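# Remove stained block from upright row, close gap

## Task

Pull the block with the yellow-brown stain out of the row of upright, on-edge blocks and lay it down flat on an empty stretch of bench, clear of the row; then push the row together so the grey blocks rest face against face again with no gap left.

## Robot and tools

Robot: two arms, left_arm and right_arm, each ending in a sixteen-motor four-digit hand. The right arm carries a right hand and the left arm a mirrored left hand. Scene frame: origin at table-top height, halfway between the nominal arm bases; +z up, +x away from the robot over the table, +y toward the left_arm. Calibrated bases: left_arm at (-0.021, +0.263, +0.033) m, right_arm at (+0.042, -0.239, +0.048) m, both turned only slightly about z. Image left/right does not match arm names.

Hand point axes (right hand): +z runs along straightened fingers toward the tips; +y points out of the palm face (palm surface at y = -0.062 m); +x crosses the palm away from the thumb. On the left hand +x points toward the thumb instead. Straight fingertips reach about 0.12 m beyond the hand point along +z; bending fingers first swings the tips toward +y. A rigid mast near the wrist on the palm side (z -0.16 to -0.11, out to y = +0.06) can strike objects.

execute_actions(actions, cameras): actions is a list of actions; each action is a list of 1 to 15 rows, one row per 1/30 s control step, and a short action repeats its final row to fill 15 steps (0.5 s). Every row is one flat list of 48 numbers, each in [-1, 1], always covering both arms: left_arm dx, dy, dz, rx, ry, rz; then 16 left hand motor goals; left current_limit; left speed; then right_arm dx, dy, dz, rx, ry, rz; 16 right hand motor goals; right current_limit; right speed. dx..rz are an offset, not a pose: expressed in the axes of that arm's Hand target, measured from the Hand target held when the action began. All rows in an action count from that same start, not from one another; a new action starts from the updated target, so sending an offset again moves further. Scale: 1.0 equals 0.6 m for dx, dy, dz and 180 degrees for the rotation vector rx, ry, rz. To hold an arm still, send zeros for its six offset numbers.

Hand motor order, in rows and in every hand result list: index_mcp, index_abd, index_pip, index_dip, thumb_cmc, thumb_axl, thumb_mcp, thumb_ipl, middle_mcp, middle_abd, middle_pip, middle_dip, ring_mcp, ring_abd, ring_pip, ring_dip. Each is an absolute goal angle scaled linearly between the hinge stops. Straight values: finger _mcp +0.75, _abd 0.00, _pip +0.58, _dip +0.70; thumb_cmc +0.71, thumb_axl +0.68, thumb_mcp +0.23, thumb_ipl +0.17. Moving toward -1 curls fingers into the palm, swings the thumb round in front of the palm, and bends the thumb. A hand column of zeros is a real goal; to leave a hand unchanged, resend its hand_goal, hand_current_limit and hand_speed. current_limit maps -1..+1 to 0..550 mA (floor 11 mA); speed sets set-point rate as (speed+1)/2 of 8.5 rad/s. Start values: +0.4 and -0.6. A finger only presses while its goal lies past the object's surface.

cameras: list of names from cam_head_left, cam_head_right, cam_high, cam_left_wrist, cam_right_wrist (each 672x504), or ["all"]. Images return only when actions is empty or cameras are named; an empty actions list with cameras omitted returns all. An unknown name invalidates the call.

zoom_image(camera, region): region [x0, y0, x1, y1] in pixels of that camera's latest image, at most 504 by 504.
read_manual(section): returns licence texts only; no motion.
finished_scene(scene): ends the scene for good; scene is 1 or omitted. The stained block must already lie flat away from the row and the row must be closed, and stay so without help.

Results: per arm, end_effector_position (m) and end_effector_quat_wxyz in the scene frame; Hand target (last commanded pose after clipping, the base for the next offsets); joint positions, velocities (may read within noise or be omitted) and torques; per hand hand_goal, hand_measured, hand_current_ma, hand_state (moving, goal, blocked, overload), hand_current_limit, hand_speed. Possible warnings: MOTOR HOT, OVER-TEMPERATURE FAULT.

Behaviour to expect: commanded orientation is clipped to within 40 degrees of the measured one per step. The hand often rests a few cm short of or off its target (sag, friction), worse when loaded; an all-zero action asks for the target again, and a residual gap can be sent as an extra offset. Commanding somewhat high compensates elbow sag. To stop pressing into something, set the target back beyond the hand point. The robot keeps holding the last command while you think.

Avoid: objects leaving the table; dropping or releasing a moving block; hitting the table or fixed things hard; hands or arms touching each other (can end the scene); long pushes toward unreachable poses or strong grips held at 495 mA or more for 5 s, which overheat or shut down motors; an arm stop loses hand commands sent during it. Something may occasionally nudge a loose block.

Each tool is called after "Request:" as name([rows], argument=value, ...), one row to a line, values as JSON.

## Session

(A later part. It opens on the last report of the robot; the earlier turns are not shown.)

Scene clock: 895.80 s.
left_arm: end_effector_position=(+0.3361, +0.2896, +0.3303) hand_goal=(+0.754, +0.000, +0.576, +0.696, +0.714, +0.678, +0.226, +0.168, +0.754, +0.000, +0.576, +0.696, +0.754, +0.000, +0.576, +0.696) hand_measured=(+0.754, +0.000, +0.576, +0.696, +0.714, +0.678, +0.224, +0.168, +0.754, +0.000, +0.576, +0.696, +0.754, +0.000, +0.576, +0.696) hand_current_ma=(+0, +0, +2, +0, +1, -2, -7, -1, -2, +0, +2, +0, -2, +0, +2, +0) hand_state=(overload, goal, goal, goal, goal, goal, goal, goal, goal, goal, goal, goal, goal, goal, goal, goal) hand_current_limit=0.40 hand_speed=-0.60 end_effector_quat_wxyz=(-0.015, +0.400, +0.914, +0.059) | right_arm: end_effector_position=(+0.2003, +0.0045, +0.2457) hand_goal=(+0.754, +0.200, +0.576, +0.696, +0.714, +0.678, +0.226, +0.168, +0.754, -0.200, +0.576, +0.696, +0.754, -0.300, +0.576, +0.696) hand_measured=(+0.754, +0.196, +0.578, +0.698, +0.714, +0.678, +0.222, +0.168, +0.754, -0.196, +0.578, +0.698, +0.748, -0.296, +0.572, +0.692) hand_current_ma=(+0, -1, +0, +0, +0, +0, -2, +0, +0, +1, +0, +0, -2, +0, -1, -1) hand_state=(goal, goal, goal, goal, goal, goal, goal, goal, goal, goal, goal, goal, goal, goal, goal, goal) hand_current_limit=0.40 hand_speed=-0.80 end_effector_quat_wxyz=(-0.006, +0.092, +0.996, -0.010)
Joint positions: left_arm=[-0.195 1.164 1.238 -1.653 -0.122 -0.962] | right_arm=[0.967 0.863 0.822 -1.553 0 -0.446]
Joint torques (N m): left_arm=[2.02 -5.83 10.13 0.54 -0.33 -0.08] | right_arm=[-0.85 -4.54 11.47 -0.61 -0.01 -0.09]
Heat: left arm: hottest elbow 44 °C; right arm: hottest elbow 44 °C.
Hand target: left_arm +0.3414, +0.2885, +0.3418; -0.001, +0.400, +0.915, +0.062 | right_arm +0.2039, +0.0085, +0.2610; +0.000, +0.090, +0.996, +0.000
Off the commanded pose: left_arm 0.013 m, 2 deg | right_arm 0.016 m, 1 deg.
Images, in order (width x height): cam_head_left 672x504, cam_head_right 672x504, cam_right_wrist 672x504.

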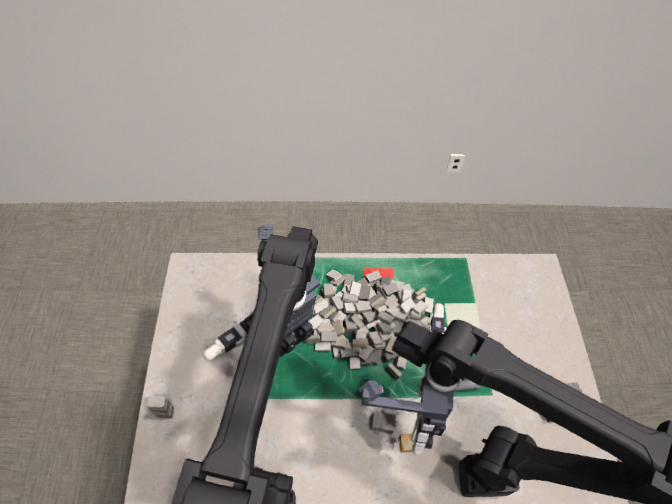

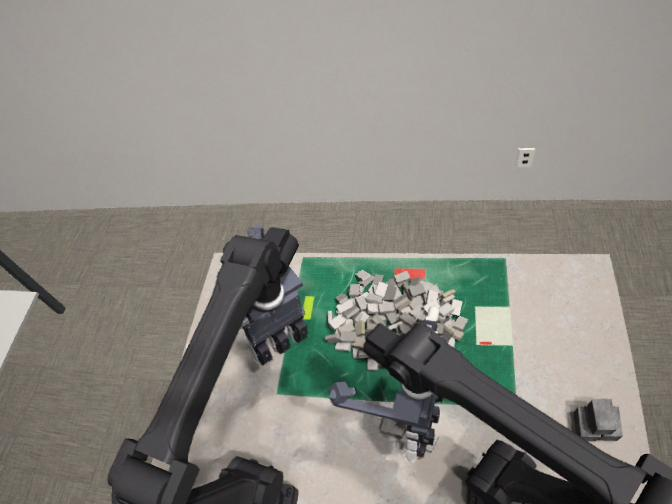

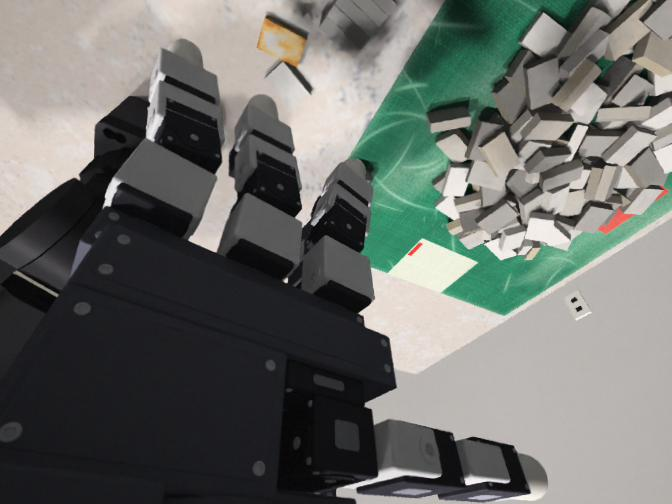

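Request:
execute_actions([
  [[0,0,0,0,0,0,0.754,0,0.576,0.696,0.714,0.678,0.226,0.168,0.754,0,0.576,0.696,0.754,0,0.576,0.696,0.4,-0.6,0.054,0.0172,0.1267,0,0,0,0.754,0,0.576,0.696,0.714,0.678,0.226,0.168,-0.068,0,-0.299,-0.174,-0.068,0,-0.299,-0.174,0.4,-0.6]],
  [[0,0,0,0,0,0,0.754,0,0.576,0.696,0.714,0.678,0.226,0.168,0.754,0,0.576,0.696,0.754,0,0.576,0.696,0.4,-0.6,0,-0.0025,0.0867,0,0,0,0.754,0,0.576,0.696,0.714,0.678,0.226,0.168,-0.068,0,-0.299,-0.174,-0.068,0,-0.299,-0.174,0.4,-0.6]],
], cameras=["cam_head_left","cam_right_wrist"])

Request:
zoom_image(camera="cam_right_wrist", region=[230, 20, 400, 190])

Request:
zoom_image(camera="cam_head_left", region=[350, 390, 440, 480])

Scene clock: 1088.27 s.
left_arm: end_effector_position=(+0.3361, +0.2896, +0.3303) hand_goal=(+0.754, +0.000, +0.576, +0.696, +0.714, +0.678, +0.226, +0.168, +0.754, +0.000, +0.576, +0.696, +0.754, +0.000, +0.576, +0.696) hand_measured=(+0.754, +0.000, +0.576, +0.696, +0.714, +0.678, +0.224, +0.168, +0.754, +0.000, +0.576, +0.696, +0.754, +0.000, +0.576, +0.696) hand_current_ma=(+0, +0, +2, +0, +1, -2, -7, -1, -2, +0, +2, +0, -2, +0, +2, +0) hand_state=(overload, goal, goal, goal, goal, goal, goal, goal, goal, goal, goal, goal, goal, goal, goal, goal) hand_current_limit=0.40 hand_speed=-0.60 end_effector_quat_wxyz=(-0.015, +0.400, +0.914, +0.059) | right_arm: end_effector_position=(+0.1677, +0.0184, +0.1300) hand_goal=(+0.754, +0.000, +0.576, +0.696, +0.714, +0.678, +0.226, +0.168, -0.068, +0.000, -0.298, -0.174, -0.068, +0.000, -0.298, -0.174) hand_measured=(+0.756, -0.004, +0.578, +0.698, +0.714, +0.678, +0.222, +0.168, -0.052, -0.002, -0.292, -0.172, -0.048, -0.004, -0.290, -0.170) hand_current_ma=(+0, +0, +0, +0, +0, +0, -1, +0, +11, +0, +2, +0, +15, +0, +3, +1) hand_state=(goal, goal, goal, goal, goal, goal, goal, goal, goal, goal, goal, goal, goal, goal, goal, goal) hand_current_limit=0.40 hand_speed=-0.60 end_effector_quat_wxyz=(-0.005, +0.082, +0.997, -0.007)
Joint positions: left_arm=[-0.195 1.164 1.238 -1.653 -0.122 -0.962] | right_arm=[1.131 0.925 0.541 -1.203 -0.003 -0.304]
Joint torques (N m): left_arm=[2.08 -5.95 10.14 0.54 -0.34 -0.07] | right_arm=[-0.91 -3.9 8.85 0.5 0.08 0.11]
Heat: left arm: hottest elbow 45 °C; right arm: hottest elbow 47 °C.
Hand target: left_arm +0.3414, +0.2885, +0.3418; -0.001, +0.400, +0.915, +0.062 | right_arm +0.1735, +0.0231, +0.1329; +0.000, +0.090, +0.996, +0.000
Off the commanded pose: left_arm 0.013 m, 2 deg | right_arm 0.008 m, 1 deg.
Images, in order (width x height): cam_head_left 672x504, cam_right_wrist 672x504.

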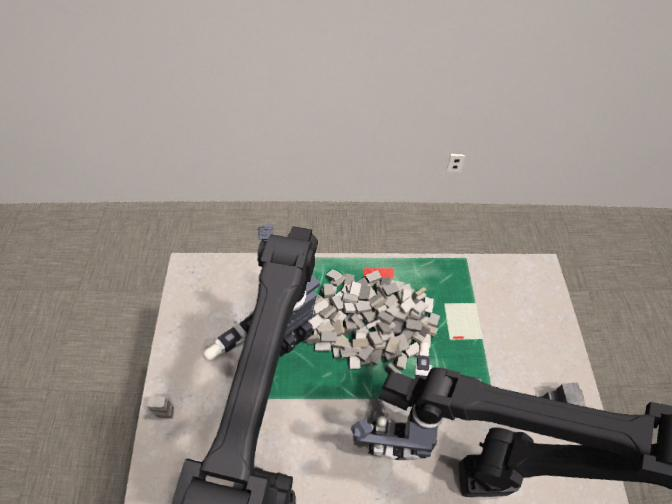

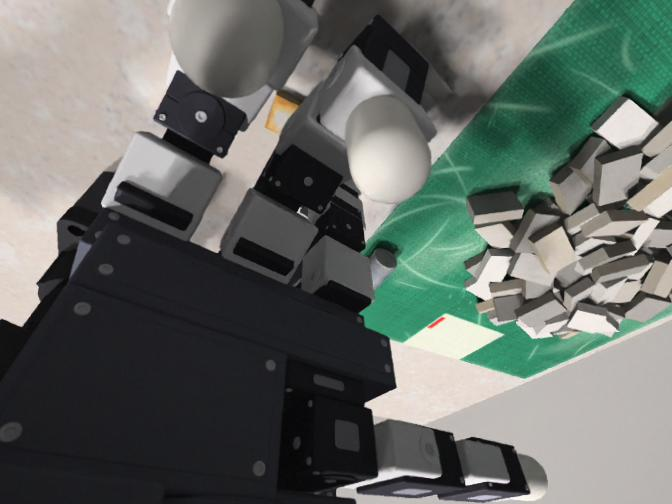

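Scaled by 2.965 from the camera's 672x504 image, which has a finer 960x720 frame.

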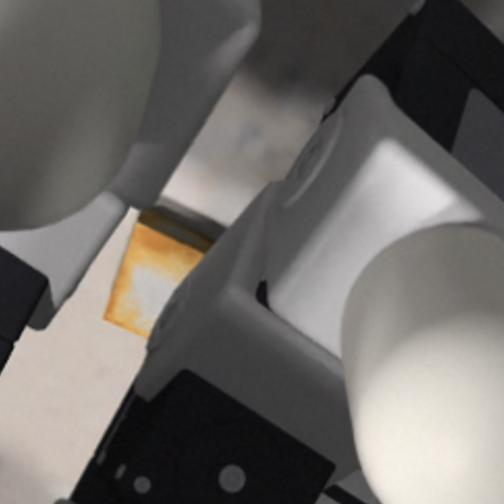

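Scaled by 5.600 from the camera's 672x504 image, which has a finer 960x720 frame.

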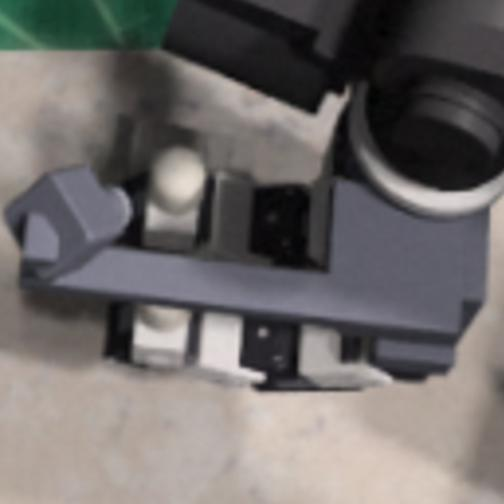

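Request:
execute_actions([
  [[0,0,0,0,0,0,0.754,0,0.576,0.696,0.714,0.678,0.226,0.168,0.754,0,0.576,0.696,0.754,0,0.576,0.696,0.4,-0.6,0.0592,-0.0007,-0.005,0,0,0,0.754,0,0.576,0.696,0.714,0.678,0.226,0.168,-0.068,0,-0.299,-0.174,-0.068,0,-0.299,-0.174,0.4,-0.6]],
  [[0,0,0,0,0,0,0.754,0,0.576,0.696,0.714,0.678,0.226,0.168,0.754,0,0.576,0.696,0.754,0,0.576,0.696,0.4,-0.6,0.0512,-0.0075,-0.0033,0,0,0,0.754,0,0.576,0.696,0.714,0.678,0.226,0.168,-0.068,0,-0.299,-0.174,-0.068,0,-0.299,-0.174,0.4,-0.6]],
], cameras=["cam_head_left","cam_head_right","cam_right_wrist"])

Request:
zoom_image(camera="cam_head_left", region=[340, 390, 440, 490])

Request:
zoom_image(camera="cam_head_right", region=[340, 390, 440, 490])

Scene clock: 1110.67 s.
left_arm: end_effector_position=(+0.3361, +0.2896, +0.3303) hand_goal=(+0.754, +0.000, +0.576, +0.696, +0.714, +0.678, +0.226, +0.168, +0.754, +0.000, +0.576, +0.696, +0.754, +0.000, +0.576, +0.696) hand_measured=(+0.754, +0.000, +0.576, +0.696, +0.714, +0.678, +0.224, +0.168, +0.754, +0.000, +0.576, +0.696, +0.754, +0.000, +0.576, +0.696) hand_current_ma=(+0, +0, +2, +0, +1, -2, -7, -1, -2, +0, +2, +0, -2, +0, +2, +0) hand_state=(overload, goal, goal, goal, goal, goal, goal, goal, goal, goal, goal, goal, goal, goal, goal, goal) hand_current_limit=0.40 hand_speed=-0.60 end_effector_quat_wxyz=(-0.015, +0.400, +0.914, +0.059) | right_arm: end_effector_position=(+0.1070, +0.0350, +0.1395) hand_goal=(+0.754, +0.000, +0.576, +0.696, +0.714, +0.678, +0.226, +0.168, -0.068, +0.000, -0.298, -0.174, -0.068, +0.000, -0.298, -0.174) hand_measured=(+0.752, +0.008, +0.576, +0.698, +0.714, +0.678, +0.222, +0.168, -0.052, -0.002, -0.292, -0.172, -0.050, -0.002, -0.290, -0.170) hand_current_ma=(+0, +2, +0, +0, +0, +0, -2, +0, +10, +0, +2, +0, +12, +0, +2, +1) hand_state=(goal, goal, goal, goal, goal, goal, goal, goal, goal, goal, goal, goal, goal, goal, goal, goal) hand_current_limit=0.40 hand_speed=-0.60 end_effector_quat_wxyz=(+0.000, +0.084, +0.996, +0.006)
Joint positions: left_arm=[-0.195 1.164 1.238 -1.653 -0.122 -0.962] | right_arm=[1.456 0.879 0.537 -1.216 0 0.024]
Joint torques (N m): left_arm=[2.02 -5.89 10.13 0.51 -0.33 -0.08] | right_arm=[-0.67 -4.31 8.09 -0.46 0.02 0.13]
Heat: left arm: hottest elbow 45 °C; right arm: hottest elbow 45 °C.
Hand target: left_arm +0.3414, +0.2885, +0.3418; -0.001, +0.400, +0.915, +0.062 | right_arm +0.1074, +0.0301, +0.1379; +0.000, +0.090, +0.996, +0.000
Off the commanded pose: left_arm 0.013 m, 2 deg | right_arm 0.005 m, 1 deg.
Images, in order (width x height): cam_head_left 672x504, cam_head_right 672x504, cam_right_wrist 672x504.

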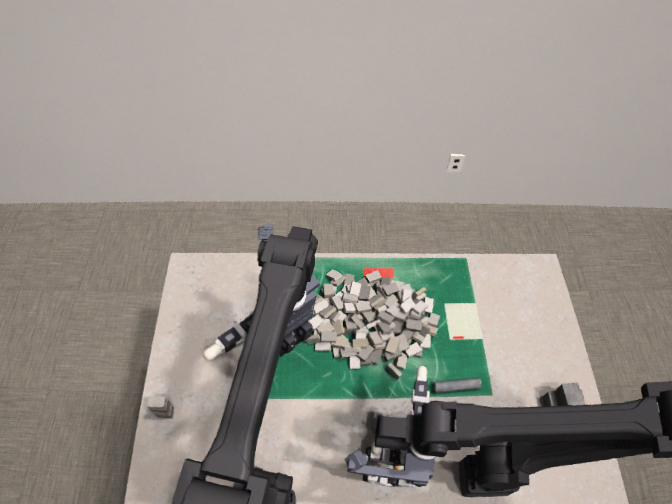

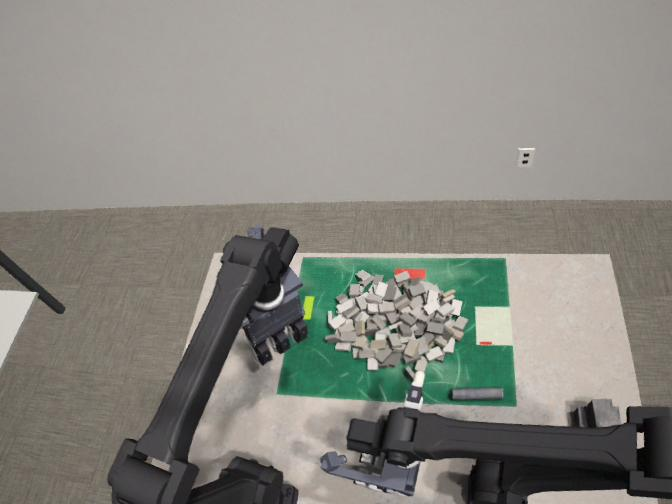

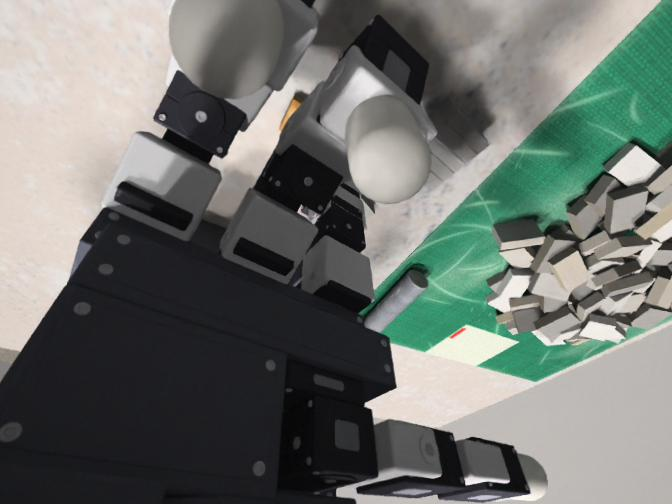

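Scaled by 5.040 from the camera's 672x504 image, which has a finer 960x720 frame.

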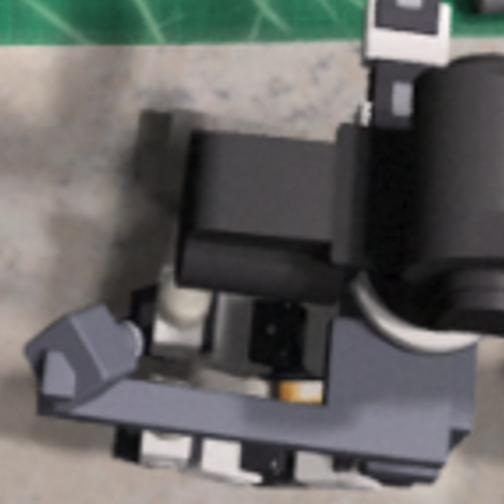

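Scaled by 5.040 from the camera's 672x504 image, which has a finer 960x720 frame.

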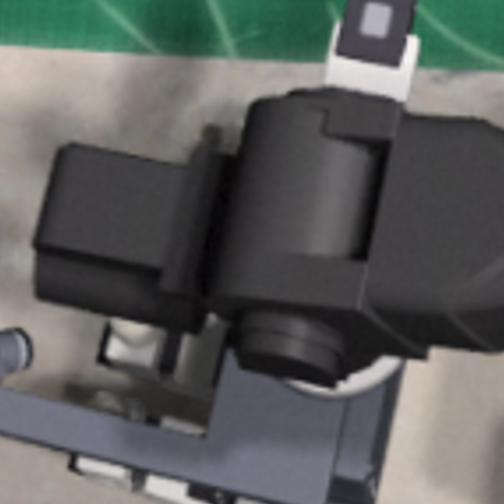

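Request:
execute_actions([
  [[0,0,0,0,0,0,0.754,0,0.576,0.696,0.714,0.678,0.226,0.168,0.754,0,0.576,0.696,0.754,0,0.576,0.696,0.4,-0.6,0,0,-0.1,0,0,0,0.754,0.2,0.576,0.696,0.714,0.678,0.226,0.168,0.754,-0.2,0.576,0.696,0.4,-0.2,0.2,0.3,0.4,-0.7]],
  [[0,0,0,0,0,0,0.754,0,0.576,0.696,0.714,0.678,0.226,0.168,0.754,0,0.576,0.696,0.754,0,0.576,0.696,0.4,-0.6,-0.1313,-0.0237,-0.1083,0,0,0,0.754,0.2,0.576,0.696,0.714,0.678,0.226,0.168,0.754,-0.2,0.576,0.696,0.4,-0.2,0.2,0.3,0.4,-0.7]],
], cameras=["cam_head_left","cam_right_wrist"])

Request:
zoom_image(camera="cam_right_wrist", region=[200, 0, 400, 150])

Request:
zoom_image(camera="cam_head_left", region=[340, 390, 440, 490])

Scene clock: 1125.73 s.
left_arm: end_effector_position=(+0.3361, +0.2896, +0.3303) hand_goal=(+0.754, +0.000, +0.576, +0.696, +0.714, +0.678, +0.226, +0.168, +0.754, +0.000, +0.576, +0.696, +0.754, +0.000, +0.576, +0.696) hand_measured=(+0.754, +0.000, +0.576, +0.696, +0.714, +0.678, +0.224, +0.168, +0.754, +0.000, +0.576, +0.696, +0.754, +0.000, +0.576, +0.696) hand_current_ma=(+0, +0, +2, +0, +1, -2, -7, -1, -2, +0, +2, +0, -2, +0, +2, +0) hand_state=(overload, goal, goal, goal, goal, goal, goal, goal, goal, goal, goal, goal, goal, goal, goal, goal) hand_current_limit=0.40 hand_speed=-0.60 end_effector_quat_wxyz=(-0.015, +0.400, +0.914, +0.059) | right_arm: end_effector_position=(+0.1838, -0.0030, +0.2553) hand_goal=(+0.754, +0.200, +0.576, +0.696, +0.714, +0.678, +0.226, +0.168, +0.754, -0.200, +0.576, +0.696, +0.400, -0.200, +0.200, +0.300) hand_measured=(+0.752, +0.198, +0.574, +0.698, +0.712, +0.678, +0.220, +0.168, +0.750, -0.198, +0.574, +0.694, +0.404, -0.198, +0.200, +0.298) hand_current_ma=(+0, +0, +0, +0, +0, +0, -2, +0, -1, +0, +0, +0, +1, +0, +0, +0) hand_state=(goal, goal, goal, goal, goal, goal, goal, goal, goal, goal, goal, goal, goal, goal, goal, goal) hand_current_limit=0.40 hand_speed=-0.70 end_effector_quat_wxyz=(+0.001, +0.099, +0.995, -0.001)
Joint positions: left_arm=[-0.195 1.164 1.238 -1.653 -0.122 -0.962] | right_arm=[1.025 0.796 0.811 -1.586 0.003 -0.375]
Joint torques (N m): left_arm=[2.08 -5.83 10.1 0.53 -0.34 -0.08] | right_arm=[-0.03 -2.14 10.78 -0.51 -0.11 -0.1]
Heat: left arm: hottest elbow 45 °C; right arm: hottest elbow 44 °C.
Hand target: left_arm +0.3414, +0.2885, +0.3418; -0.001, +0.400, +0.915, +0.062 | right_arm +0.1825, +0.0019, +0.2628; +0.000, +0.090, +0.996, +0.000
Off the commanded pose: left_arm 0.013 m, 2 deg | right_arm 0.009 m, 1 deg.
Images, in order (width x height): cam_head_left 672x504, cam_right_wrist 672x504.

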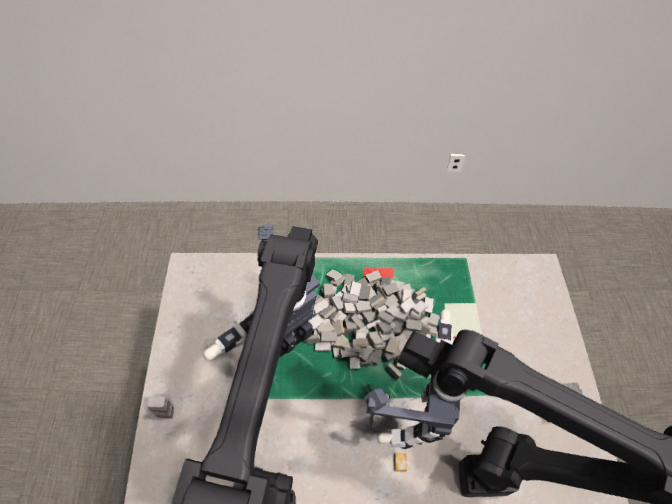

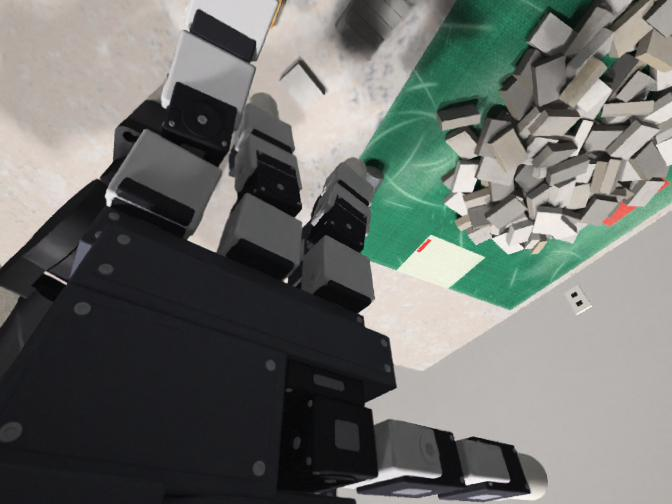

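Scaled by 2.520 from the camera's 672x504 image, which has a finer 960x720 frame.

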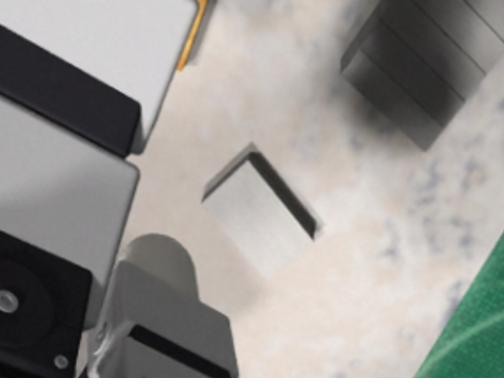

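Scaled by 5.040 from the camera's 672x504 image, which has a finer 960x720 frame.

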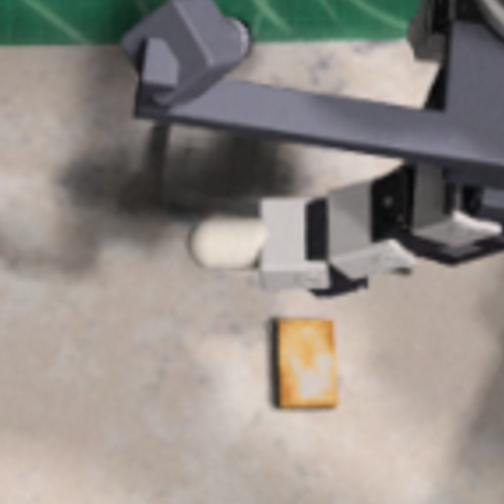

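Request:
execute_actions([
  [[0,0,0,0,0,0,0.754,0,0.576,0.696,0.714,0.678,0.226,0.168,0.754,0,0.576,0.696,0.754,0,0.576,0.696,0.4,-0.6,-0.0168,0.0191,0.0708,0,0,0.0353,0.973,0.2,0.576,0.696,0.714,0.678,0.226,0.168,0.973,-0.2,0.576,0.696,0.4,-0.2,0.2,0.3,0.4,-0.7]],
  [[0,0,0,0,0,0,0.754,0,0.576,0.696,0.714,0.678,0.226,0.168,0.754,0,0.576,0.696,0.754,0,0.576,0.696,0.4,-0.6,-0.0146,0.0209,0.0708,0,0,0.0353,0.973,0.2,0.576,0.696,0.714,0.678,0.226,0.168,0.973,-0.2,0.576,0.696,0.4,-0.2,0.2,0.3,0.4,-0.7]],
], cameras=["cam_head_left","cam_right_wrist"])

Request:
zoom_image(camera="cam_right_wrist", region=[220, 40, 400, 190])

Request:
zoom_image(camera="cam_head_left", region=[340, 390, 440, 490])

Scene clock: 1182.53 s.
left_arm: end_effector_position=(+0.3361, +0.2896, +0.3303) hand_goal=(+0.754, +0.000, +0.576, +0.696, +0.714, +0.678, +0.226, +0.168, +0.754, +0.000, +0.576, +0.696, +0.754, +0.000, +0.576, +0.696) hand_measured=(+0.754, +0.000, +0.576, +0.696, +0.714, +0.678, +0.224, +0.168, +0.754, +0.000, +0.576, +0.696, +0.754, +0.000, +0.576, +0.696) hand_current_ma=(+0, +0, +2, +0, +1, -2, -7, -1, -2, +0, +2, +0, -2, +0, +2, +0) hand_state=(overload, goal, goal, goal, goal, goal, goal, goal, goal, goal, goal, goal, goal, goal, goal, goal) hand_current_limit=0.40 hand_speed=-0.60 end_effector_quat_wxyz=(-0.015, +0.400, +0.914, +0.059) | right_arm: end_effector_position=(+0.2052, +0.0163, +0.1749) hand_goal=(+0.974, +0.200, +0.576, +0.696, +0.714, +0.678, +0.226, +0.168, +0.974, -0.200, +0.576, +0.696, +0.400, -0.200, +0.200, +0.300) hand_measured=(+0.968, +0.198, +0.576, +0.698, +0.714, +0.678, +0.220, +0.168, +0.970, -0.198, +0.574, +0.694, +0.406, -0.200, +0.200, +0.298) hand_current_ma=(-2, +0, +0, +0, +0, +0, -2, +0, -1, +0, +0, +0, +2, +0, +0, +0) hand_state=(goal, goal, goal, goal, goal, goal, goal, goal, goal, goal, goal, goal, goal, goal, goal, goal) hand_current_limit=0.40 hand_speed=-0.70 end_effector_quat_wxyz=(-0.004, +0.198, +0.980, -0.007)
Joint positions: left_arm=[-0.195 1.164 1.238 -1.653 -0.122 -0.962] | right_arm=[1.067 0.931 0.668 -1.323 -0.003 -0.133]
Joint torques (N m): left_arm=[2.02 -5.83 10.13 0.54 -0.34 -0.08] | right_arm=[0.15 -4.72 8.84 0.25 0.1 0.12]
Heat: left arm: hottest elbow 45 °C; right arm: hottest elbow 47 °C.
Hand target: left_arm +0.3414, +0.2885, +0.3418; -0.001, +0.400, +0.915, +0.062 | right_arm +0.2063, +0.0210, +0.1779; +0.000, +0.199, +0.980, +0.000
Off the commanded pose: left_arm 0.013 m, 2 deg | right_arm 0.006 m, 1 deg.
Images, in order (width x height): cam_head_left 672x504, cam_right_wrist 672x504.

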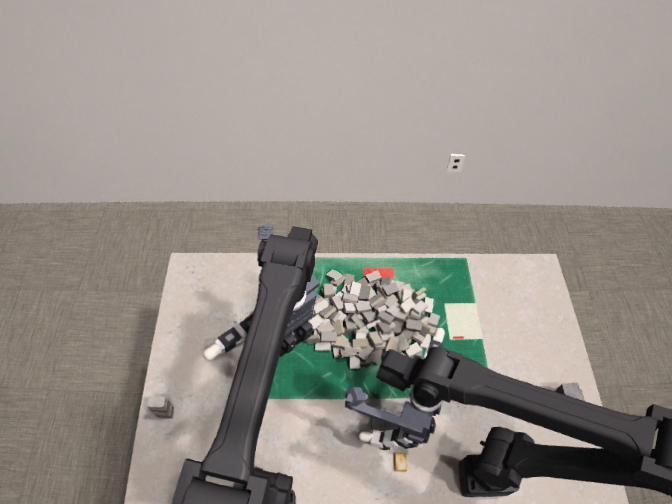

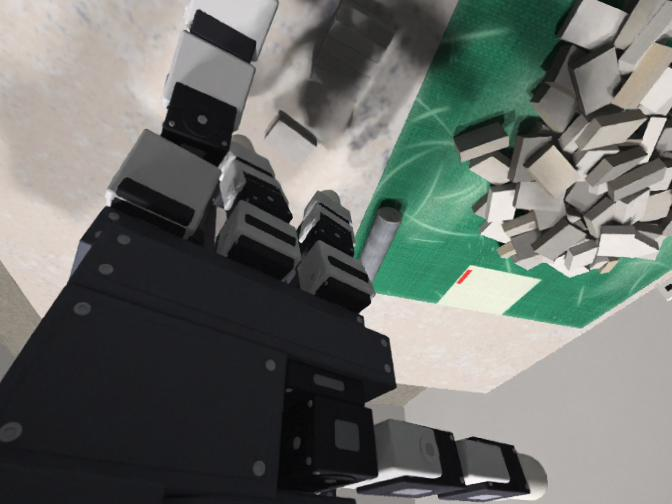

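Scaled by 2.800 from the camera's 672x504 image, which has a finer 960x720 frame.

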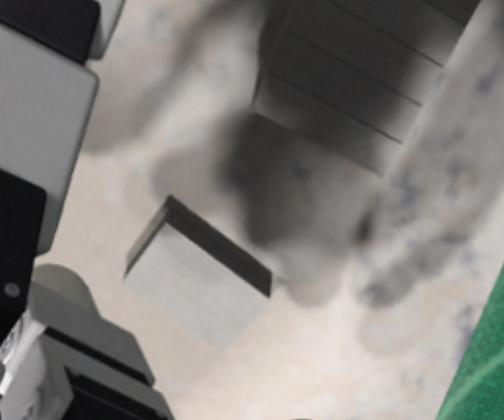

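Scaled by 5.040 from the camera's 672x504 image, which has a finer 960x720 frame.

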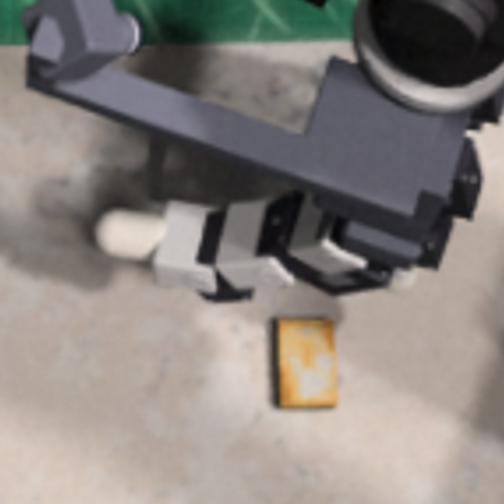

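Request:
execute_actions([
  [[0,0,0,0,0,0,0.754,0,0.576,0.696,0.714,0.678,0.226,0.168,0.754,0,0.576,0.696,0.754,0,0.576,0.696,0.4,-0.6,-0.0013,-0.003,0.0917,0,0,0,0.973,0.2,0.576,0.696,0.714,0.678,0.226,0.168,0.973,-0.2,0.576,0.696,0.4,-0.2,0.2,0.3,0.4,-0.7]],
], cameras=["cam_head_left","cam_right_wrist"])

Request:
zoom_image(camera="cam_right_wrist", region=[220, 80, 380, 220])

Scene clock: 1217.60 s.
left_arm: end_effector_position=(+0.3361, +0.2896, +0.3303) hand_goal=(+0.754, +0.000, +0.576, +0.696, +0.714, +0.678, +0.226, +0.168, +0.754, +0.000, +0.576, +0.696, +0.754, +0.000, +0.576, +0.696) hand_measured=(+0.754, +0.000, +0.576, +0.696, +0.714, +0.678, +0.224, +0.168, +0.754, +0.000, +0.576, +0.696, +0.754, +0.000, +0.576, +0.696) hand_current_ma=(+0, +0, +2, +0, +1, -2, -7, -1, -2, +0, +2, +0, -2, +0, +2, +0) hand_state=(overload, goal, goal, goal, goal, goal, goal, goal, goal, goal, goal, goal, goal, goal, goal, goal) hand_current_limit=0.40 hand_speed=-0.60 end_effector_quat_wxyz=(-0.015, +0.400, +0.914, +0.059) | right_arm: end_effector_position=(+0.2037, +0.0145, +0.1225) hand_goal=(+0.974, +0.200, +0.576, +0.696, +0.714, +0.678, +0.226, +0.168, +0.974, -0.200, +0.576, +0.696, +0.400, -0.200, +0.200, +0.300) hand_measured=(+0.982, +0.198, +0.582, +0.698, +0.714, +0.678, +0.220, +0.168, +0.970, -0.198, +0.574, +0.694, +0.406, -0.200, +0.202, +0.298) hand_current_ma=(+3, +0, +2, +0, +0, +0, -2, +0, -1, +0, +0, +0, +2, +0, +0, +0) hand_state=(goal, goal, goal, goal, goal, goal, goal, goal, goal, goal, goal, goal, goal, goal, goal, goal) hand_current_limit=0.40 hand_speed=-0.70 end_effector_quat_wxyz=(-0.003, +0.198, +0.980, -0.003)
Joint positions: left_arm=[-0.195 1.164 1.238 -1.653 -0.122 -0.962] | right_arm=[1.068 0.983 0.548 -1.143 -0.003 -0.132]
Joint torques (N m): left_arm=[2.2 -5.77 10.11 0.54 -0.34 -0.08] | right_arm=[-0.26 -3.72 8.4 0.35 0.11 0.09]
Heat: left arm: hottest elbow 45 °C; right arm: hottest elbow 43 °C.
Hand target: left_arm +0.3414, +0.2885, +0.3418; -0.001, +0.400, +0.915, +0.062 | right_arm +0.2064, +0.0191, +0.1229; +0.000, +0.199, +0.980, +0.000
Off the commanded pose: left_arm 0.013 m, 2 deg | right_arm 0.005 m, 1 deg.
Images, in order (width x height): cam_head_left 672x504, cam_right_wrist 672x504.

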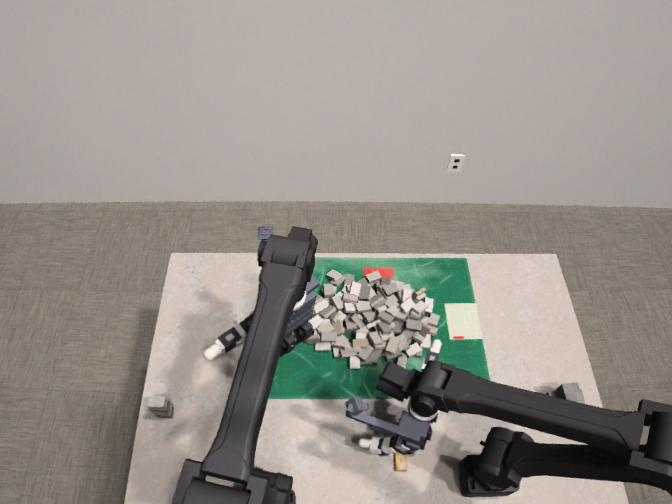

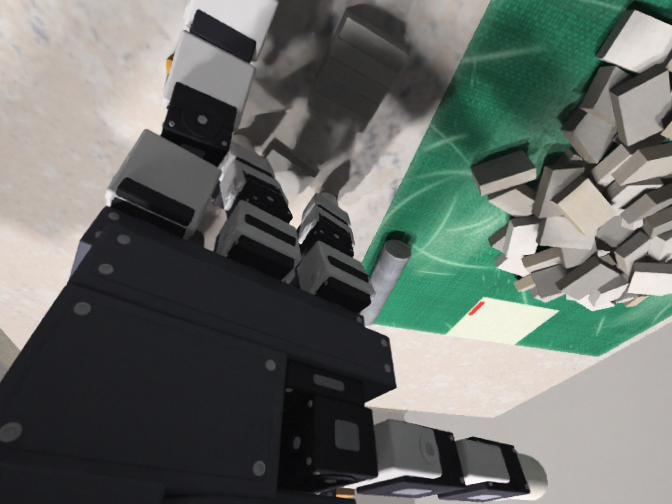

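Scaled by 3.150 from the camera's 672x504 image, which has a finer 960x720 frame.

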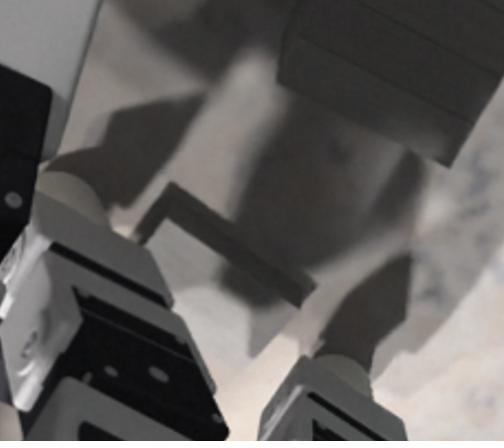

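Request:
execute_actions([
  [[0,0,0,0,0,0,0.754,0,0.576,0.696,0.714,0.678,0.226,0.168,0.754,0,0.576,0.696,0.754,0,0.576,0.696,0.4,-0.6,0,0.0143,-0.01,0,0,0,0.973,0.2,0.576,0.696,0.714,0.678,0.226,0.168,0.973,-0.2,0.576,0.696,0.4,-0.2,0.2,0.3,0.4,-0.7]],
], cameras=["cam_right_wrist"])

Request:
zoom_image(camera="cam_right_wrist", region=[220, 80, 380, 220])

Scene clock: 1245.23 s.
left_arm: end_effector_position=(+0.3361, +0.2896, +0.3303) hand_goal=(+0.754, +0.000, +0.576, +0.696, +0.714, +0.678, +0.226, +0.168, +0.754, +0.000, +0.576, +0.696, +0.754, +0.000, +0.576, +0.696) hand_measured=(+0.754, +0.000, +0.576, +0.696, +0.714, +0.678, +0.224, +0.168, +0.754, +0.000, +0.576, +0.696, +0.754, +0.000, +0.576, +0.696) hand_current_ma=(+0, +0, +2, +0, +1, -2, -7, -1, -2, +0, +2, +0, -2, +0, +2, +0) hand_state=(overload, goal, goal, goal, goal, goal, goal, goal, goal, goal, goal, goal, goal, goal, goal, goal) hand_current_limit=0.40 hand_speed=-0.60 end_effector_quat_wxyz=(-0.015, +0.400, +0.914, +0.059) | right_arm: end_effector_position=(+0.2047, +0.0159, +0.1215) hand_goal=(+0.974, +0.200, +0.576, +0.696, +0.714, +0.678, +0.226, +0.168, +0.974, -0.200, +0.576, +0.696, +0.400, -0.200, +0.200, +0.300) hand_measured=(+0.984, +0.198, +0.584, +0.698, +0.714, +0.678, +0.220, +0.168, +0.970, -0.198, +0.574, +0.694, +0.406, -0.200, +0.202, +0.298) hand_current_ma=(+5, +0, +3, +0, +0, +0, -2, +0, -1, +0, +0, +0, +2, +0, +0, +0) hand_state=(goal, goal, goal, goal, goal, goal, goal, goal, goal, goal, goal, goal, goal, goal, goal, goal) hand_current_limit=0.40 hand_speed=-0.70 end_effector_quat_wxyz=(-0.004, +0.199, +0.980, -0.006)
Joint positions: left_arm=[-0.195 1.164 1.238 -1.653 -0.122 -0.962] | right_arm=[1.068 0.996 0.554 -1.143 -0.003 -0.13]
Joint torques (N m): left_arm=[1.96 -5.71 10.11 0.54 -0.34 -0.08] | right_arm=[0.09 -3.55 10.11 0.02 0.1 0.11]
Heat: left arm: hottest elbow 45 °C; right arm: hottest elbow 44 °C.
Hand target: left_arm +0.3414, +0.2885, +0.3418; -0.001, +0.400, +0.915, +0.062 | right_arm +0.2097, +0.0269, +0.1288; +0.000, +0.199, +0.980, +0.000
Off the commanded pose: left_arm 0.013 m, 2 deg | right_arm 0.014 m, 1 deg.
Images, in order (width x height): cam_right_wrist 672x504.

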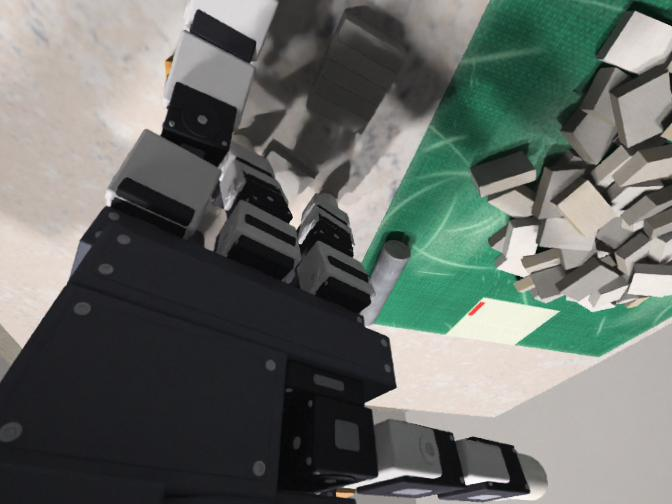

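Scaled by 3.150 from the camera's 672x504 image, which has a finer 960x720 frame.

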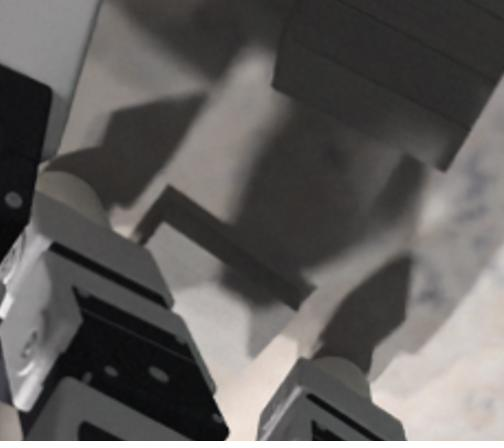

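Request:
execute_actions([
  [[0,0,0,0,0,0,0.754,0,0.576,0.696,0.714,0.678,0.226,0.168,0.754,0,0.576,0.696,0.754,0,0.576,0.696,0.4,-0.6,0,-0.0022,-0.06,0,0,0,0.973,0.2,0.576,0.696,0.714,0.678,0.226,0.168,0.973,-0.2,0.576,0.696,0.4,-0.2,0.2,0.3,0.4,-0.7]],
  [[0,0,0,0,0,0,0.754,0,0.576,0.696,0.714,0.678,0.226,0.168,0.754,0,0.576,0.696,0.754,0,0.576,0.696,0.4,-0.6,0,0,0.0642,0,0,0,0.973,0.2,0.576,0.696,0.714,0.678,0.226,0.168,0.973,-0.2,0.576,0.696,0.4,-0.2,0.2,0.3,0.4,-0.7]],
], cameras=["cam_right_wrist"])

Request:
zoom_image(camera="cam_right_wrist", region=[220, 80, 380, 220])

Scene clock: 1259.80 s.
left_arm: end_effector_position=(+0.3361, +0.2896, +0.3303) hand_goal=(+0.754, +0.000, +0.576, +0.696, +0.714, +0.678, +0.226, +0.168, +0.754, +0.000, +0.576, +0.696, +0.754, +0.000, +0.576, +0.696) hand_measured=(+0.754, +0.000, +0.576, +0.696, +0.714, +0.678, +0.224, +0.168, +0.754, +0.000, +0.576, +0.696, +0.754, +0.000, +0.576, +0.696) hand_current_ma=(+0, +0, +2, +0, +1, -2, -7, -1, -2, +0, +2, +0, -2, +0, +2, +0) hand_state=(overload, goal, goal, goal, goal, goal, goal, goal, goal, goal, goal, goal, goal, goal, goal, goal) hand_current_limit=0.40 hand_speed=-0.60 end_effector_quat_wxyz=(-0.015, +0.400, +0.914, +0.059) | right_arm: end_effector_position=(+0.2089, +0.0229, +0.1278) hand_goal=(+0.974, +0.200, +0.576, +0.696, +0.714, +0.678, +0.226, +0.168, +0.974, -0.200, +0.576, +0.696, +0.400, -0.200, +0.200, +0.300) hand_measured=(+0.970, +0.198, +0.578, +0.698, +0.714, +0.678, +0.220, +0.168, +0.970, -0.198, +0.576, +0.694, +0.406, -0.200, +0.202, +0.298) hand_current_ma=(-1, +0, +0, +0, +0, +0, -2, +0, -1, +0, +0, +0, +2, +0, +0, +0) hand_state=(goal, goal, goal, goal, goal, goal, goal, goal, goal, goal, goal, goal, goal, goal, goal, goal) hand_current_limit=0.40 hand_speed=-0.70 end_effector_quat_wxyz=(-0.002, +0.199, +0.980, -0.001)
Joint positions: left_arm=[-0.195 1.164 1.238 -1.653 -0.122 -0.962] | right_arm=[1.068 1.006 0.575 -1.144 -0.003 -0.13]
Joint torques (N m): left_arm=[2.02 -5.77 10.11 0.54 -0.33 -0.08] | right_arm=[-0.03 -4.48 7.92 0.31 0.11 0.1]
Heat: left arm: hottest elbow 45 °C; right arm: hottest elbow 44 °C.
Hand target: left_arm +0.3414, +0.2885, +0.3418; -0.001, +0.400, +0.915, +0.062 | right_arm +0.2093, +0.0258, +0.1264; +0.000, +0.199, +0.980, +0.000
Off the commanded pose: left_arm 0.013 m, 2 deg | right_arm 0.003 m, 0 deg.
Images, in order (width x height): cam_right_wrist 672x504.

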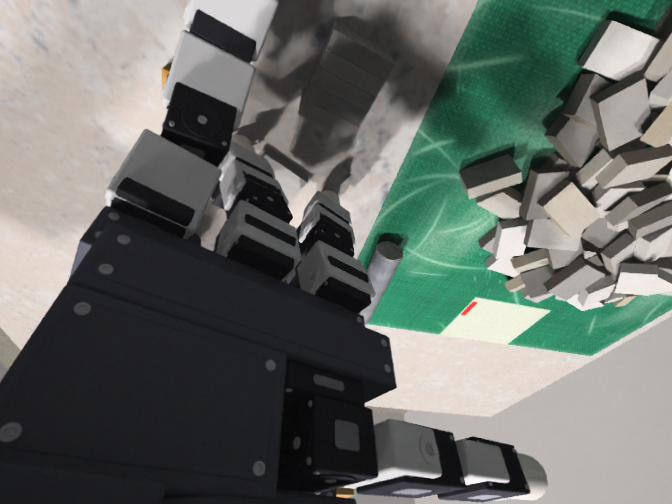

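Scaled by 3.150 from the camera's 672x504 image, which has a finer 960x720 frame.

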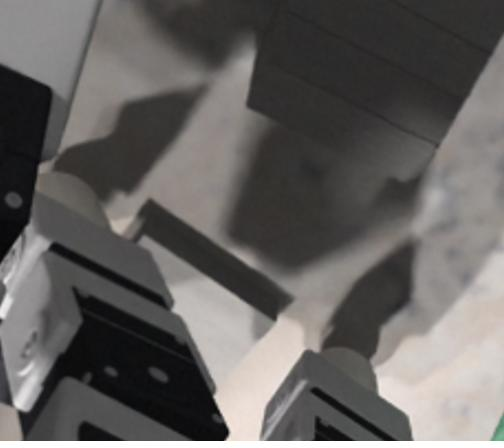

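Request:
execute_actions([
  [[0,0,0,0,0,0,0.754,0,0.576,0.696,0.714,0.678,0.226,0.168,0.754,0,0.576,0.696,0.754,0,0.576,0.696,0.4,-0.6,0,0,0.0055,0,0,0,0.984,0.13,0.576,0.696,0.714,0.678,0.226,0.168,0.984,-0.13,0.576,0.696,0.4,-0.2,0.2,0.3,0.4,-0.8]],
  [[0,0,0,0,0,0,0.754,0,0.576,0.696,0.714,0.678,0.226,0.168,0.754,0,0.576,0.696,0.754,0,0.576,0.696,0.4,-0.6,0,0,0,0,0,0,0.984,-0.02,0.576,0.696,0.714,0.678,0.226,0.168,0.984,0.02,0.576,0.696,0.4,-0.2,0.2,0.3,0.4,-0.9]],
], cameras=["cam_right_wrist","cam_head_left"])

Request:
zoom_image(camera="cam_right_wrist", region=[220, 80, 380, 220])

Scene clock: 1277.00 s.
left_arm: end_effector_position=(+0.3361, +0.2896, +0.3303) hand_goal=(+0.754, +0.000, +0.576, +0.696, +0.714, +0.678, +0.226, +0.168, +0.754, +0.000, +0.576, +0.696, +0.754, +0.000, +0.576, +0.696) hand_measured=(+0.754, +0.000, +0.576, +0.696, +0.714, +0.678, +0.224, +0.168, +0.754, +0.000, +0.576, +0.696, +0.754, +0.000, +0.576, +0.696) hand_current_ma=(+0, +0, +2, +0, +1, -2, -7, -1, -2, +0, +2, +0, -2, +0, +2, +0) hand_state=(overload, goal, goal, goal, goal, goal, goal, goal, goal, goal, goal, goal, goal, goal, goal, goal) hand_current_limit=0.40 hand_speed=-0.60 end_effector_quat_wxyz=(-0.015, +0.400, +0.914, +0.059) | right_arm: end_effector_position=(+0.2101, +0.0251, +0.1285) hand_goal=(+0.984, -0.020, +0.576, +0.696, +0.714, +0.678, +0.226, +0.168, +0.984, +0.020, +0.576, +0.696, +0.400, -0.200, +0.200, +0.300) hand_measured=(+0.974, +0.060, +0.578, +0.698, +0.714, +0.678, +0.220, +0.168, +0.974, -0.080, +0.576, +0.694, +0.406, -0.200, +0.202, +0.298) hand_current_ma=(-4, +113, +0, +0, +0, +0, -2, +0, -4, -163, +0, +0, +2, +0, +0, +0) hand_state=(goal, blocked, goal, goal, goal, goal, goal, goal, goal, blocked, goal, goal, goal, goal, goal, goal) hand_current_limit=0.40 hand_speed=-0.90 end_effector_quat_wxyz=(+0.000, +0.199, +0.980, +0.004)
Joint positions: left_arm=[-0.195 1.164 1.238 -1.653 -0.122 -0.962] | right_arm=[1.068 1.006 0.575 -1.132 -0.003 -0.13]
Joint torques (N m): left_arm=[2.08 -5.83 10.13 0.54 -0.33 -0.08] | right_arm=[0.03 -4.19 7.49 0.35 0.11 0.1]
Heat: left arm: hottest elbow 46 °C; right arm: hottest elbow 44 °C.
Hand target: left_arm +0.3414, +0.2885, +0.3418; -0.001, +0.400, +0.915, +0.062 | right_arm +0.2093, +0.0258, +0.1231; +0.000, +0.199, +0.980, +0.000
Off the commanded pose: left_arm 0.013 m, 2 deg | right_arm 0.005 m, 0 deg.
Images, in order (width x height): cam_head_left 672x504, cam_right_wrist 672x504.

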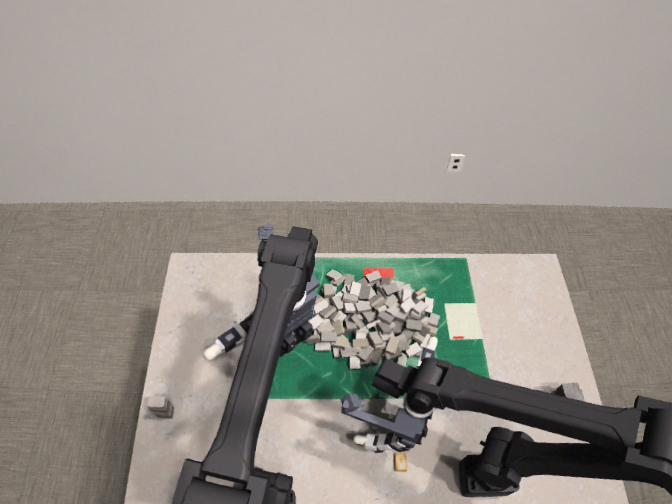

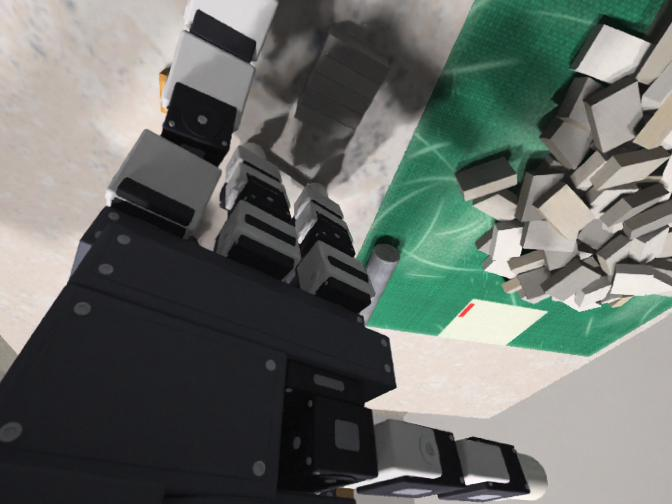

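Scaled by 3.150 from the camera's 672x504 image, which has a finer 960x720 frame.

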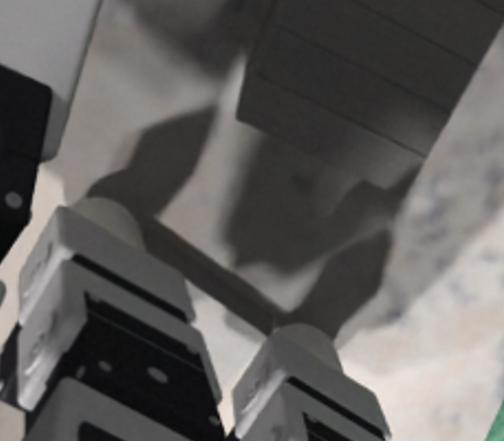

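Request:
execute_actions([
  [[0,0,0,0,0,0,0.754,0,0.576,0.696,0.714,0.678,0.226,0.168,0.754,0,0.576,0.696,0.754,0,0.576,0.696,0.4,-0.6,0,0,0,0,0,0,0.98,0.16,0.576,0.696,0.714,0.678,0.226,0.168,0.98,-0.16,0.576,0.696,0.4,-0.2,0.2,0.3,0.4,-0.8]],
  [[0,0,0,0,0,0,0.754,0,0.576,0.696,0.714,0.678,0.226,0.168,0.754,0,0.576,0.696,0.754,0,0.576,0.696,0.4,-0.6,-0.0008,-0.0075,0.006,0,0,0,0.98,0.16,0.576,0.696,0.714,0.678,0.226,0.168,0.98,-0.16,0.576,0.696,0.4,-0.2,0.2,0.3,0.4,-0.8]],
], cameras=["cam_right_wrist"])

Request:
zoom_image(camera="cam_right_wrist", region=[220, 80, 380, 220])

Scene clock: 1291.93 s.
left_arm: end_effector_position=(+0.3361, +0.2896, +0.3303) hand_goal=(+0.754, +0.000, +0.576, +0.696, +0.714, +0.678, +0.226, +0.168, +0.754, +0.000, +0.576, +0.696, +0.754, +0.000, +0.576, +0.696) hand_measured=(+0.754, +0.000, +0.576, +0.696, +0.714, +0.678, +0.224, +0.168, +0.754, +0.000, +0.576, +0.696, +0.754, +0.000, +0.576, +0.696) hand_current_ma=(+0, +0, +2, +0, +1, -2, -7, -1, -2, +0, +2, +0, -2, +0, +2, +0) hand_state=(overload, goal, goal, goal, goal, goal, goal, goal, goal, goal, goal, goal, goal, goal, goal, goal) hand_current_limit=0.40 hand_speed=-0.60 end_effector_quat_wxyz=(-0.015, +0.400, +0.914, +0.059) | right_arm: end_effector_position=(+0.2094, +0.0238, +0.1253) hand_goal=(+0.980, +0.160, +0.576, +0.696, +0.714, +0.678, +0.226, +0.168, +0.980, -0.160, +0.576, +0.696, +0.400, -0.200, +0.200, +0.300) hand_measured=(+0.978, +0.156, +0.576, +0.696, +0.714, +0.678, +0.220, +0.168, +0.974, -0.156, +0.576, +0.694, +0.406, -0.200, +0.202, +0.298) hand_current_ma=(+0, -1, +0, +0, +0, +0, -2, +0, -2, +1, +0, +0, +2, +0, +0, +0) hand_state=(goal, goal, goal, goal, goal, goal, goal, goal, goal, goal, goal, goal, goal, goal, goal, goal) hand_current_limit=0.40 hand_speed=-0.80 end_effector_quat_wxyz=(+0.000, +0.199, +0.980, +0.004)
Joint positions: left_arm=[-0.195 1.164 1.238 -1.653 -0.122 -0.962] | right_arm=[1.068 1.006 0.565 -1.123 -0.003 -0.13]
Joint torques (N m): left_arm=[2.08 -5.89 10.14 0.54 -0.33 -0.07] | right_arm=[-0.32 -4.95 6.97 0.25 0.11 0.05]
Heat: left arm: hottest elbow 46 °C; right arm: hottest elbow 43 °C.
Hand target: left_arm +0.3414, +0.2885, +0.3418; -0.001, +0.400, +0.915, +0.062 | right_arm +0.2079, +0.0214, +0.1195; +0.000, +0.199, +0.980, +0.000
Off the commanded pose: left_arm 0.013 m, 2 deg | right_arm 0.006 m, 0 deg.
Images, in order (width x height): cam_right_wrist 672x504.

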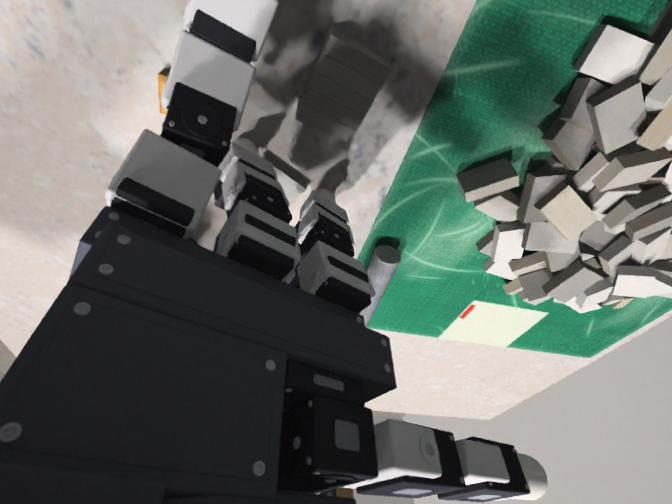

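Scaled by 3.150 from the camera's 672x504 image, which has a finer 960x720 frame.

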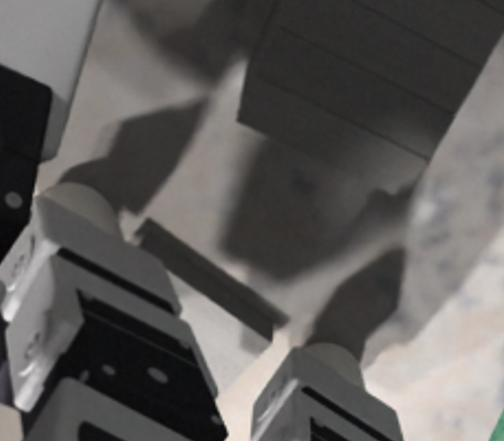

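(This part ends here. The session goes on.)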